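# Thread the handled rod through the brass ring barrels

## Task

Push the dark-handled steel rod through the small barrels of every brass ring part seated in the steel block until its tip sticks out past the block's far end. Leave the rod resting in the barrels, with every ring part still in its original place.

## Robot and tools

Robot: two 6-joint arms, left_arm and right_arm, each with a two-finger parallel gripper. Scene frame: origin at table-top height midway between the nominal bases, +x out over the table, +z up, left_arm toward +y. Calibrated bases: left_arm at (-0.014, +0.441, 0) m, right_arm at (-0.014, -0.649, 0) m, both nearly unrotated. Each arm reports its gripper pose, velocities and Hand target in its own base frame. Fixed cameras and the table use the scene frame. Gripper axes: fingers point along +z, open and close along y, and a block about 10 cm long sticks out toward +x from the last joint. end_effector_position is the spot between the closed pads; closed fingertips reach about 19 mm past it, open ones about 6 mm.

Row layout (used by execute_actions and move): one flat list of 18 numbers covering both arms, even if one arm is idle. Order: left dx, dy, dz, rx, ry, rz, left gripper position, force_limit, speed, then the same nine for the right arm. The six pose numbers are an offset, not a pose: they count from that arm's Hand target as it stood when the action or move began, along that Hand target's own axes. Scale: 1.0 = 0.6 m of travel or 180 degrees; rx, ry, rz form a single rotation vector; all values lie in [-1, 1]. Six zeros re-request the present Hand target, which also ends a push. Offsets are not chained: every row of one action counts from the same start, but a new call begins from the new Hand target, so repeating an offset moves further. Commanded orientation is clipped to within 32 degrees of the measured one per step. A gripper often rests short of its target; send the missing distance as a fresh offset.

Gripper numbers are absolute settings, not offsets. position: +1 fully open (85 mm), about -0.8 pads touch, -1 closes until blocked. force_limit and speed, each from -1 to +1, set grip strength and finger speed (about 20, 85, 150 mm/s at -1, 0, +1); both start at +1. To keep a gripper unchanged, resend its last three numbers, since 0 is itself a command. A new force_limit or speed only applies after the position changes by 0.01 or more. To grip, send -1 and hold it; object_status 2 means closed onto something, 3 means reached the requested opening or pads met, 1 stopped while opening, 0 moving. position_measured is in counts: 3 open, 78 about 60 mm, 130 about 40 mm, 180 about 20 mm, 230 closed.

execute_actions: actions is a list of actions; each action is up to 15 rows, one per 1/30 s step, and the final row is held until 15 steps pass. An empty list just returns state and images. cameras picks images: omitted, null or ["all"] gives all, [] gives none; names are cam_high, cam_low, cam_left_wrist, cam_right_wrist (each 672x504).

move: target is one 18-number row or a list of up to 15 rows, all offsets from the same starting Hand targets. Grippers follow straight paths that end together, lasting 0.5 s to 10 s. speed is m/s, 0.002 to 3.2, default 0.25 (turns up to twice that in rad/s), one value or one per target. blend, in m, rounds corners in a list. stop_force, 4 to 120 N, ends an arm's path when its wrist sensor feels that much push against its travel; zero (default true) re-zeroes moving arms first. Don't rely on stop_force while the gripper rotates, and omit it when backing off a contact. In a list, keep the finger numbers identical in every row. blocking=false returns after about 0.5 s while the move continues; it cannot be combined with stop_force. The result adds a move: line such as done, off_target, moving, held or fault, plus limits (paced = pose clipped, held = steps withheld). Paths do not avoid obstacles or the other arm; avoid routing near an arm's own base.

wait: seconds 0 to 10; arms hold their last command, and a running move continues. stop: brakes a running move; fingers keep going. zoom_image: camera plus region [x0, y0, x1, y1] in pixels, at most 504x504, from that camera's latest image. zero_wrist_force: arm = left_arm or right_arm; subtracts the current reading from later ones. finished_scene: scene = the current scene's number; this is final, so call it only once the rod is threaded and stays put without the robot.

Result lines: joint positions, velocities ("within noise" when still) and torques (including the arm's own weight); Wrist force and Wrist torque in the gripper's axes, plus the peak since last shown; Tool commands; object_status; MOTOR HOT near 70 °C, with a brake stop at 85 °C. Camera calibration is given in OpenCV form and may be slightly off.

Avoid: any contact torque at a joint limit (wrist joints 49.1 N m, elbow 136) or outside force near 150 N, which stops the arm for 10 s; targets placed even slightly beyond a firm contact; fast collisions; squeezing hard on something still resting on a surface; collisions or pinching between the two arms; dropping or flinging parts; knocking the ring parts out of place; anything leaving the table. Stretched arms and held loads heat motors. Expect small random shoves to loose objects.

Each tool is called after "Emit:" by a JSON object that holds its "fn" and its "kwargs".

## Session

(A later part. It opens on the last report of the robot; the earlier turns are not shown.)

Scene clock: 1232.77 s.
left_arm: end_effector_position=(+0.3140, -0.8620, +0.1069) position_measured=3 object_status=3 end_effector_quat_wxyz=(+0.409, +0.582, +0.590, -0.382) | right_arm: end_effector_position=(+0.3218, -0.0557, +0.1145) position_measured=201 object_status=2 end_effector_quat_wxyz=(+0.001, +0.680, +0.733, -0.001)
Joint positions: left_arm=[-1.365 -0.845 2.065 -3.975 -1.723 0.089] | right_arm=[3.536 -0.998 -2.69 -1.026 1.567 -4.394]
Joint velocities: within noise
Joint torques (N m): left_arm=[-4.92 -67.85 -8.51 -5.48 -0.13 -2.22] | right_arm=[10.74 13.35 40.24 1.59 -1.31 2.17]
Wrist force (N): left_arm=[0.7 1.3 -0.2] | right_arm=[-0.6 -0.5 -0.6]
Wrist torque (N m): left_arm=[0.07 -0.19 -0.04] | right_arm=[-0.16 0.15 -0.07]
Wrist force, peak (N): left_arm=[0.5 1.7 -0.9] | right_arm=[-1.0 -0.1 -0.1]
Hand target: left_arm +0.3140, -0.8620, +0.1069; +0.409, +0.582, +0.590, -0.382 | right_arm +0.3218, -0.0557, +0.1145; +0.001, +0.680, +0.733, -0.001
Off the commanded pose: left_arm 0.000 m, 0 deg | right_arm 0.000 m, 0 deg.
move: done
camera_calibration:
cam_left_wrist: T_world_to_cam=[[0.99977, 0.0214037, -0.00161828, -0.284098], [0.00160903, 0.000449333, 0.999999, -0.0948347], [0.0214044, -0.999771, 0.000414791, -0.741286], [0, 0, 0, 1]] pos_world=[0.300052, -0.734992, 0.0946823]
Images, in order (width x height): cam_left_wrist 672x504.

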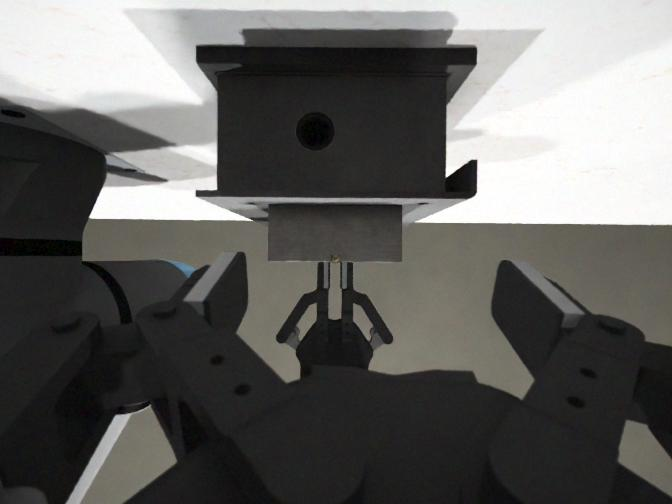

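Emit:
{"fn": "move", "kwargs": {"target": [-0.0413,0.0017,-0.016,0.0014,0.0666,0.0014,1,1,1,0,0,0,0,0,0,-1,-1,-1], "speed": 0.15, "cameras": ["cam_left_wrist"]}}

Emit:
{"fn": "zoom_image", "kwargs": {"camera": "cam_left_wrist", "region": [318, 232, 354, 272]}}

Emit:
{"fn": "zoom_image", "kwargs": {"camera": "cam_left_wrist", "region": [306, 236, 366, 306]}}

Scene clock: 1279.30 s.
left_arm: end_effector_position=(+0.3144, -0.8624, +0.1334) position_measured=3 object_status=3 end_effector_quat_wxyz=(+0.345, +0.621, +0.628, -0.320) | right_arm: end_effector_position=(+0.3218, -0.0557, +0.1145) position_measured=201 object_status=2 end_effector_quat_wxyz=(+0.001, +0.680, +0.733, -0.001)
Joint positions: left_arm=[-1.372 -0.995 2.066 -3.615 -1.7 0.119] | right_arm=[3.536 -0.998 -2.69 -1.026 1.567 -4.393]
Joint velocities: within noise
Joint torques (N m): left_arm=[-12.9 -81.93 -37.93 -3.37 1.75 3.84] | right_arm=[9.66 11.06 48.09 4.84 -1.64 2.19]
Wrist force (N): left_arm=[0.2 1.2 -0.5] | right_arm=[-0.6 -0.4 0.0]
Wrist torque (N m): left_arm=[0.09 -0.09 -0.02] | right_arm=[-0.13 0.14 -0.07]
Wrist force, peak (N): left_arm=[1.6 1.1 -0.5] | right_arm=[-1.0 -0.3 -0.4]
Hand target: left_arm +0.3144, -0.8624, +0.1335; +0.345, +0.621, +0.628, -0.320 | right_arm +0.3218, -0.0557, +0.1145; +0.001, +0.680, +0.733, -0.001
Off the commanded pose: left_arm 0.000 m, 0 deg | right_arm 0.000 m, 0 deg.
move: done
camera_calibration:
cam_left_wrist: T_world_to_cam=[[0.999775, 0.0211592, -0.00125817, -0.284727], [0.00561648, -0.207209, 0.978281, -0.298867], [0.0204389, -0.978068, -0.207281, -0.694932], [0, 0, 0, 1]] pos_world=[0.300545, -0.735594, 0.147971]
Images, in order (width x height): cam_left_wrist 672x504.

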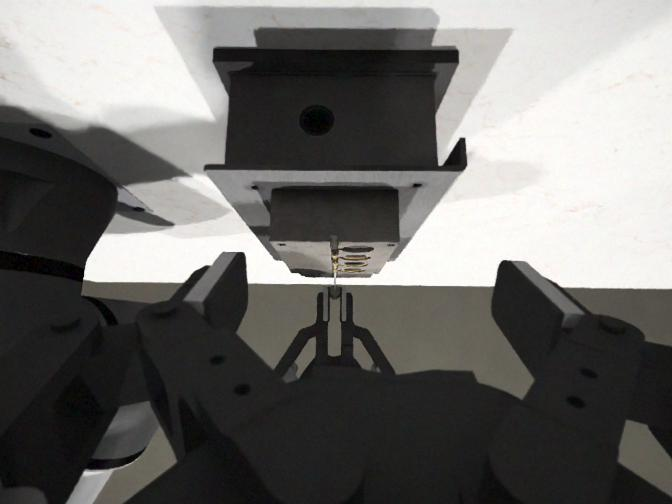

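Scaled by 12.600.

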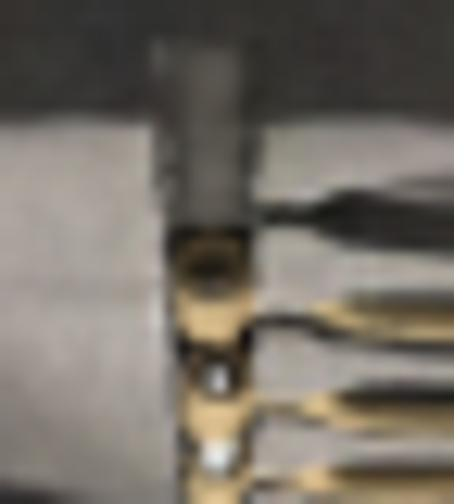

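Scaled by 7.200.

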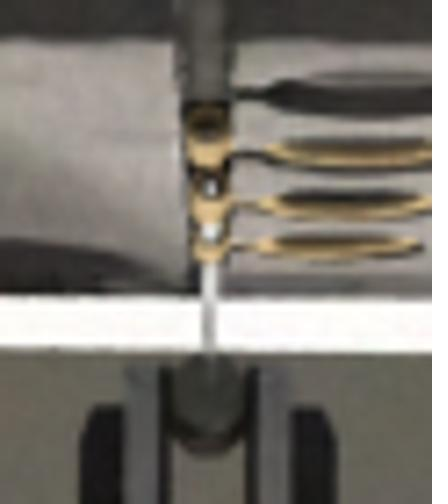

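Emit:
{"fn": "zoom_image", "kwargs": {"camera": "cam_left_wrist", "region": [328, 246, 344, 274]}}

Scaled by 18.000.

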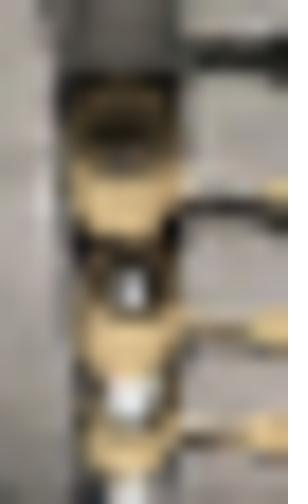

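Emit:
{"fn": "move", "kwargs": {"target": [0,0,0,0,0,0,1,1,1,0.04,0,0.0004,0,0,0,-1,-1,-1], "speed": 0.015, "stop_force": 4, "cameras": ["cam_left_wrist"]}}

Emit:
{"fn": "zoom_image", "kwargs": {"camera": "cam_left_wrist", "region": [318, 232, 354, 272]}}

Scene clock: 1307.00 s.
left_arm: end_effector_position=(+0.3144, -0.8624, +0.1335) position_measured=3 object_status=3 end_effector_quat_wxyz=(+0.345, +0.621, +0.628, -0.320) | right_arm: end_effector_position=(+0.3200, -0.0317, +0.1142) position_measured=201 object_status=2 end_effector_quat_wxyz=(+0.001, +0.680, +0.733, -0.001)
Joint positions: left_arm=[-1.372 -0.995 2.066 -3.615 -1.7 0.119] | right_arm=[3.619 -0.979 -2.696 -1.038 1.567 -4.311]
Joint velocities: within noise
Joint torques (N m): left_arm=[-7.15 -82.42 -30.81 -4.23 0.93 3.63] | right_arm=[10.94 11.15 40.6 1.65 -1.58 2.1]
Wrist force (N): left_arm=[0.3 0.8 0.0] | right_arm=[-1.0 -0.5 -0.3]
Wrist torque (N m): left_arm=[0.04 -0.11 -0.03] | right_arm=[-0.10 0.21 0.00]
Wrist force, peak (N): left_arm=[0.8 1.5 -0.7] | right_arm=[-0.9 -0.7 -0.2]
Hand target: left_arm +0.3144, -0.8624, +0.1335; +0.345, +0.621, +0.628, -0.320 | right_arm +0.3200, -0.0317, +0.1142; +0.001, +0.680, +0.733, -0.001
Off the commanded pose: left_arm 0.000 m, 0 deg | right_arm 0.000 m, 0 deg.
move: done
camera_calibration:
cam_left_wrist: T_world_to_cam=[[0.999775, 0.0211587, -0.00125591, -0.284728], [0.00561417, -0.207209, 0.978281, -0.298866], [0.0204389, -0.978068, -0.207281, -0.694932], [0, 0, 0, 1]] pos_world=[0.300545, -0.735594, 0.147971]
Images, in order (width x height): cam_left_wrist 672x504.

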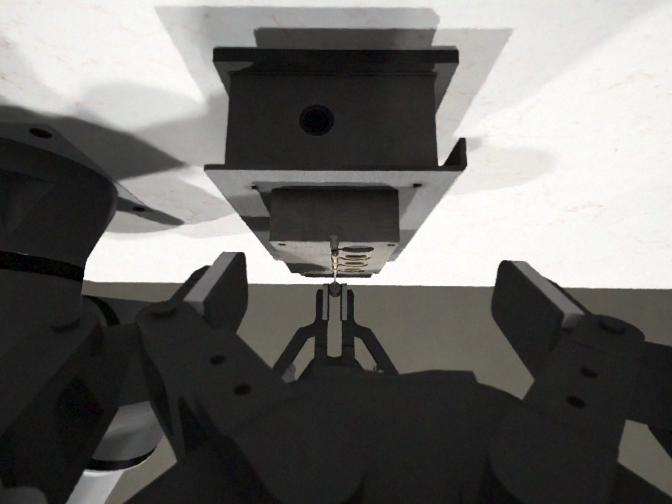

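Scaled by 12.600.

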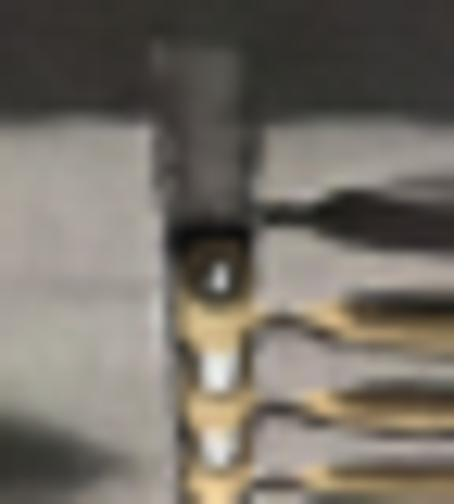

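Emit:
{"fn": "move", "kwargs": {"target": [0,0,0,0,0,0,1,1,1,0.1117,-0.0003,-0.0001,0,0,0,-1,-1,-1], "speed": 0.02, "stop_force": 4, "cameras": ["cam_left_wrist"]}}

Emit:
{"fn": "zoom_image", "kwargs": {"camera": "cam_left_wrist", "region": [318, 222, 354, 272]}}

Emit:
{"fn": "zoom_image", "kwargs": {"camera": "cam_left_wrist", "region": [260, 180, 410, 330]}}

Scene clock: 1322.30 s.
left_arm: end_effector_position=(+0.3144, -0.8624, +0.1335) position_measured=3 object_status=3 end_effector_quat_wxyz=(+0.345, +0.621, +0.628, -0.320) | right_arm: end_effector_position=(+0.3148, +0.0351, +0.1140) position_measured=201 object_status=2 end_effector_quat_wxyz=(+0.001, +0.680, +0.733, -0.001)
Joint positions: left_arm=[-1.372 -0.995 2.066 -3.615 -1.7 0.119] | right_arm=[3.838 -0.961 -2.702 -1.051 1.568 -4.092]
Joint velocities: within noise
Joint torques (N m): left_arm=[1.05 -81.01 -26.67 -4.16 -0.09 3.51] | right_arm=[12.07 -25.31 51.6 9.07 -1.46 2.21]
Wrist force (N): left_arm=[0.5 1.3 -0.2] | right_arm=[-0.5 -0.3 0.2]
Wrist torque (N m): left_arm=[0.10 -0.15 -0.03] | right_arm=[-0.06 0.09 0.03]
Wrist force, peak (N): left_arm=[0.4 1.7 -0.5] | right_arm=[-1.1 -0.6 -0.1]
Hand target: left_arm +0.3144, -0.8624, +0.1335; +0.345, +0.621, +0.628, -0.320 | right_arm +0.3148, +0.0351, +0.1140; +0.001, +0.680, +0.733, -0.001
Off the commanded pose: left_arm 0.000 m, 0 deg | right_arm 0.000 m, 0 deg.
move: done
camera_calibration:
cam_left_wrist: T_world_to_cam=[[0.999775, 0.0211588, -0.00125597, -0.284727], [0.00561625, -0.207305, 0.97826, -0.298934], [0.0204385, -0.978048, -0.207377, -0.694903], [0, 0, 0, 1]] pos_world=[0.300545, -0.735594, 0.147971]
Images, in order (width x height): cam_left_wrist 672x504.

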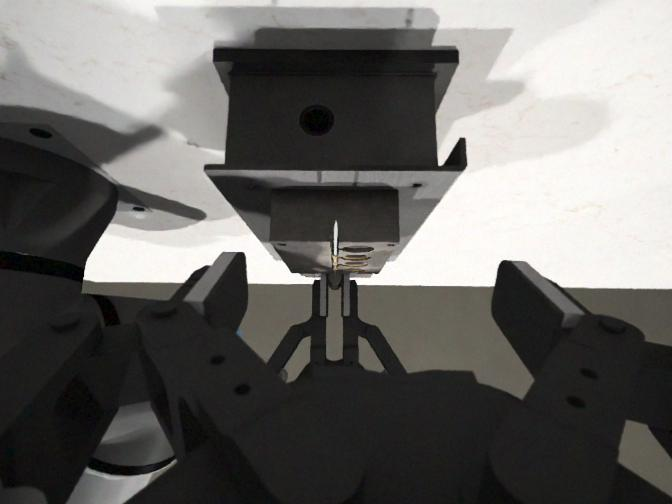

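Scaled by 10.080.

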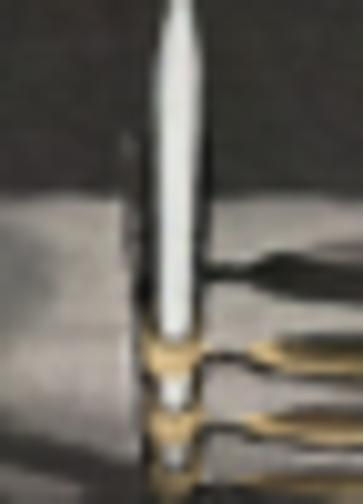

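Scaled by 3.360.

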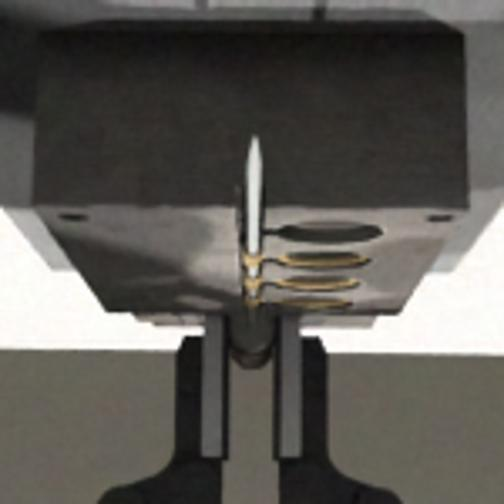

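Emit:
{"fn": "move", "kwargs": {"target": [0,0,0,0,0,0,1,1,1,0,0,0.0042,0,0,0,-1,-1,-1], "speed": 0.003, "stop_force": 4, "cameras": ["cam_left_wrist"]}}

Emit:
{"fn": "zoom_image", "kwargs": {"camera": "cam_left_wrist", "region": [308, 212, 368, 302]}}

Scene clock: 1334.00 s.
left_arm: end_effector_position=(+0.3144, -0.8624, +0.1335) position_measured=3 object_status=3 end_effector_quat_wxyz=(+0.345, +0.621, +0.628, -0.320) | right_arm: end_effector_position=(+0.3148, +0.0351, +0.1130) position_measured=201 object_status=2 end_effector_quat_wxyz=(+0.001, +0.680, +0.733, -0.001)
Joint positions: left_arm=[-1.372 -0.995 2.066 -3.615 -1.7 0.119] | right_arm=[3.838 -0.963 -2.703 -1.048 1.568 -4.092]
Joint velocities: within noise
Joint torques (N m): left_arm=[3.67 -80.04 -24.28 -4.33 -0.69 3.58] | right_arm=[8.96 6.44 49.05 1.18 -1.3 2]
Wrist force (N): left_arm=[-0.1 1.0 0.0] | right_arm=[-2.4 -3.1 -8.4]
Wrist torque (N m): left_arm=[0.07 -0.05 -0.03] | right_arm=[-0.04 0.03 0.02]
Wrist force, peak (N): left_arm=[0.2 1.8 -0.4] | right_arm=[-3.0 -3.2 -10.4]
Hand target: left_arm +0.3144, -0.8624, +0.1335; +0.345, +0.621, +0.628, -0.320 | right_arm +0.3148, +0.0351, +0.1131; +0.001, +0.680, +0.733, -0.001 (not the last commanded pose)
Off the commanded pose: left_arm 0.000 m, 0 deg | right_arm 0.002 m, 0 deg.
move: contact (right_arm)
camera_calibration:
cam_left_wrist: T_world_to_cam=[[0.999775, 0.0211588, -0.00125597, -0.284727], [0.00561625, -0.207305, 0.97826, -0.298934], [0.0204385, -0.978048, -0.207377, -0.694903], [0, 0, 0, 1]] pos_world=[0.300545, -0.735594, 0.147971]
Images, in order (width x height): cam_left_wrist 672x504.

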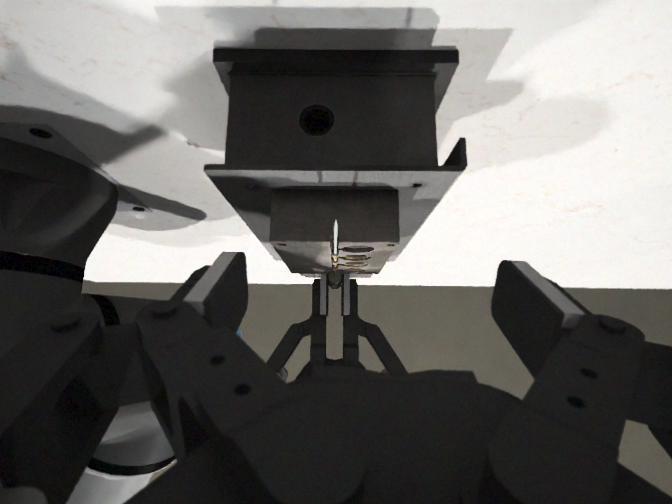

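Scaled by 5.600.

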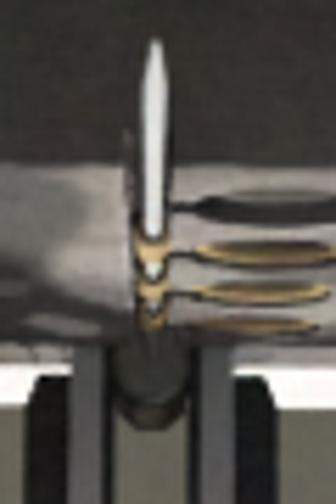

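Emit:
{"fn": "move", "kwargs": {"target": [[0,0,0,0,0,0,1,1,1,0,0,-0.0006,0,0,0,-1,-1,-1],[0,0,0,0,0,0,1,1,1,0,0,-0.0006,0,0,0,0.0,-1,-1]], "speed": 0.005, "cameras": ["cam_left_wrist"]}}

Emit:
{"fn": "zoom_image", "kwargs": {"camera": "cam_left_wrist", "region": [308, 212, 368, 302]}}

Scene clock: 1346.27 s.
left_arm: end_effector_position=(+0.3144, -0.8624, +0.1335) position_measured=3 object_status=3 end_effector_quat_wxyz=(+0.345, +0.621, +0.628, -0.320) | right_arm: end_effector_position=(+0.3148, +0.0351, +0.1134) position_measured=128 object_status=0 end_effector_quat_wxyz=(+0.001, +0.680, +0.733, -0.001)
Joint positions: left_arm=[-1.372 -0.995 2.066 -3.615 -1.7 0.119] | right_arm=[3.838 -0.963 -2.703 -1.049 1.568 -4.092]
Joint velocities: within noise
Joint torques (N m): left_arm=[2.6 -79.63 -21.04 -4.63 -0.49 3.31] | right_arm=[10.68 10.77 49.48 2.47 -1.26 2.22]
Wrist force (N): left_arm=[0.1 0.9 -0.5] | right_arm=[-0.4 -0.5 0.2]
Wrist torque (N m): left_arm=[0.04 -0.08 -0.03] | right_arm=[-0.10 0.10 0.04]
Wrist force, peak (N): left_arm=[-0.3 1.6 -1.0] | right_arm=[-2.2 -2.7 -8.5]
Hand target: left_arm +0.3144, -0.8624, +0.1335; +0.345, +0.621, +0.628, -0.320 | right_arm +0.3148, +0.0351, +0.1134; +0.001, +0.680, +0.733, -0.001
Off the commanded pose: left_arm 0.000 m, 0 deg | right_arm 0.000 m, 0 deg.
move: done
camera_calibration:
cam_left_wrist: T_world_to_cam=[[0.999775, 0.0211588, -0.00125597, -0.284727], [0.00561625, -0.207305, 0.97826, -0.298934], [0.0204385, -0.978048, -0.207377, -0.694903], [0, 0, 0, 1]] pos_world=[0.300545, -0.735594, 0.147971]
Images, in order (width x height): cam_left_wrist 672x504.

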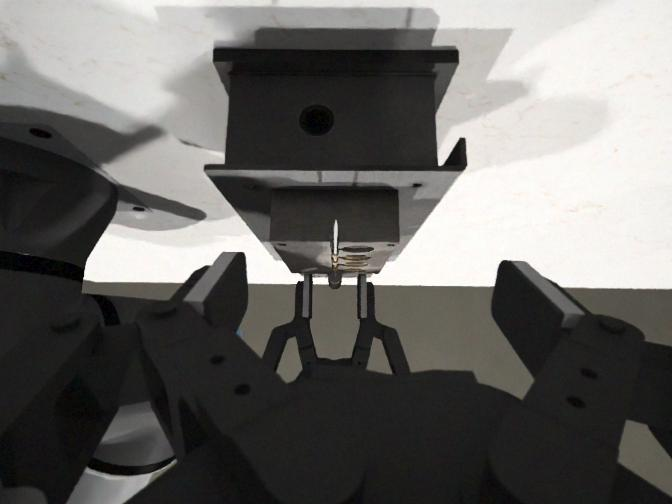

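Scaled by 5.600.

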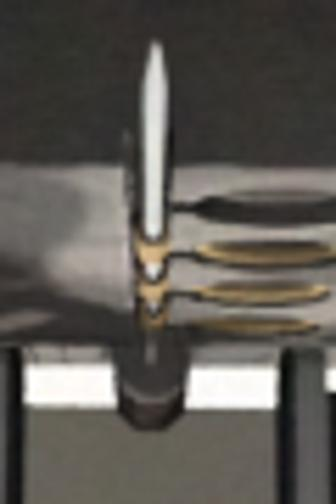

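Emit:
{"fn": "move", "kwargs": {"target": [[0,0,0,0,0,0,1,1,1,0,0,-0.05,0,0,0,0.0,-1,-1],[0,0,0,0,0,0,1,1,1,-0.1,0,-0.25,0,0,0,0.0,-1,-1]], "speed": [0.05,0.15], "blend": [0.01,0], "cameras": ["cam_left_wrist","cam_right_wrist"]}}

Emit:
{"fn": "zoom_image", "kwargs": {"camera": "cam_left_wrist", "region": [308, 212, 368, 302]}}

Emit:
{"fn": "zoom_image", "kwargs": {"camera": "cam_right_wrist", "region": [250, 60, 470, 280]}}

Scene clock: 1362.80 s.
left_arm: end_effector_position=(+0.3144, -0.8624, +0.1335) position_measured=3 object_status=3 end_effector_quat_wxyz=(+0.345, +0.621, +0.628, -0.320) | right_arm: end_effector_position=(+0.3193, -0.0241, +0.2636) position_measured=129 object_status=3 end_effector_quat_wxyz=(+0.001, +0.680, +0.733, -0.001)
Joint positions: left_arm=[-1.372 -0.995 2.066 -3.615 -1.7 0.119] | right_arm=[3.645 -0.822 -2.463 -1.429 1.567 -4.285]
Joint velocities: within noise
Joint torques (N m): left_arm=[2.68 -78.67 -18.06 -4.55 -0.59 3.29] | right_arm=[-10.18 7.08 58.39 0.8 3.6 -1.84]
Wrist force (N): left_arm=[0.2 1.3 -0.4] | right_arm=[-0.4 0.0 -0.5]
Wrist torque (N m): left_arm=[0.11 -0.10 -0.03] | right_arm=[-0.07 0.05 0.00]
Wrist force, peak (N): left_arm=[0.4 1.7 -0.8] | right_arm=[-0.9 -0.2 -1.8]
Hand target: left_arm +0.3144, -0.8624, +0.1335; +0.345, +0.621, +0.628, -0.320 | right_arm +0.3193, -0.0242, +0.2636; +0.001, +0.680, +0.733, -0.001
Off the commanded pose: left_arm 0.000 m, 0 deg | right_arm 0.000 m, 0 deg.
move: done
camera_calibration:
cam_left_wrist: T_world_to_cam=[[0.999775, 0.0211588, -0.00125597, -0.284727], [0.00561625, -0.207305, 0.97826, -0.298934], [0.0204385, -0.978048, -0.207377, -0.694903], [0, 0, 0, 1]] pos_world=[0.300545, -0.735594, 0.147971]
cam_right_wrist: T_world_to_cam=[[0.999334, 0.0360635, -0.00564112, -0.304038], [0.0355375, -0.925947, 0.375979, -0.116463], [0.00833573, -0.375928, -0.926611, 0.367036], [0, 0, 0, 1]] pos_world=[0.304914, 0.0411055, 0.382172]
Images, in order (width x height): cam_left_wrist 672x504, cam_right_wrist 672x504.

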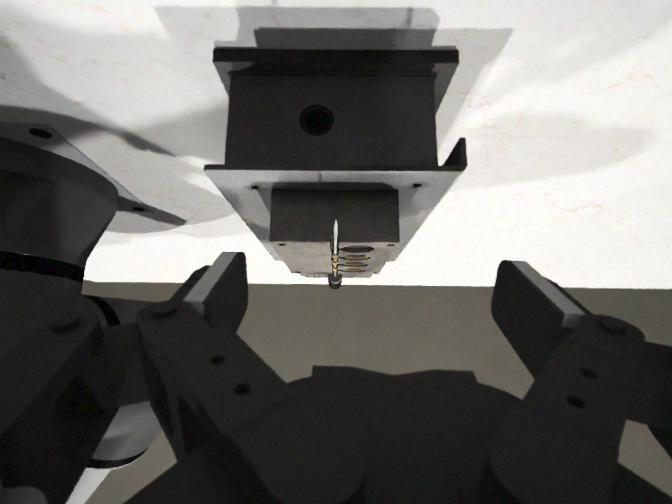

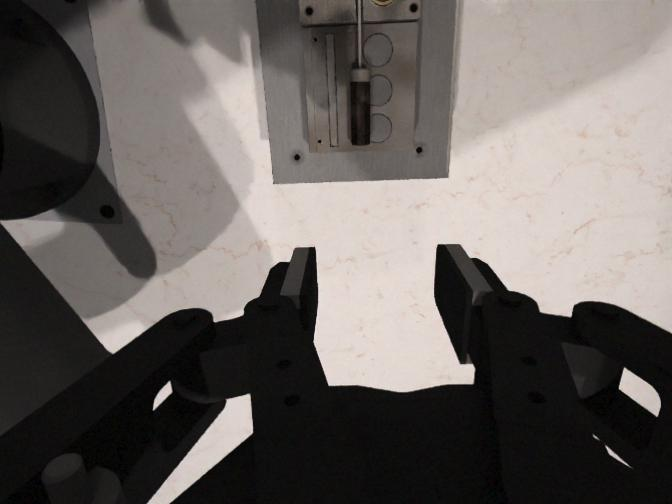

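Scaled by 5.600.

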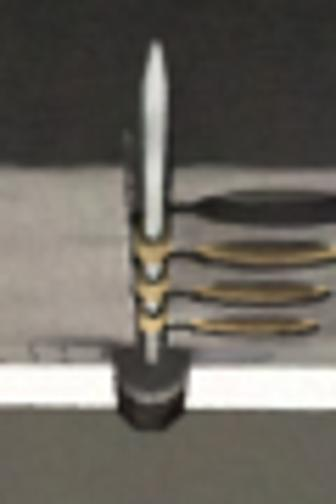

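Scaled by 2.291.

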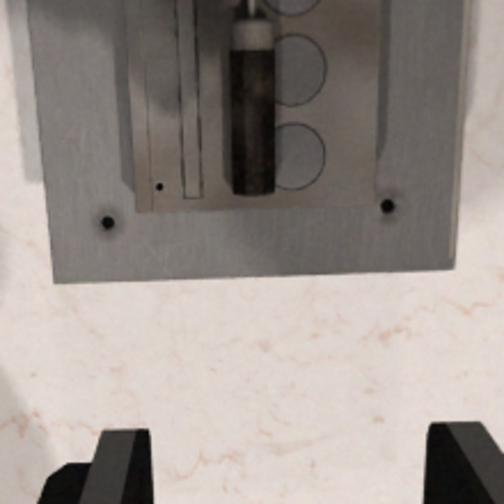

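Emit:
{"fn": "finished_scene", "kwargs": {"scene": 1}}

The scene is finished: the task was done.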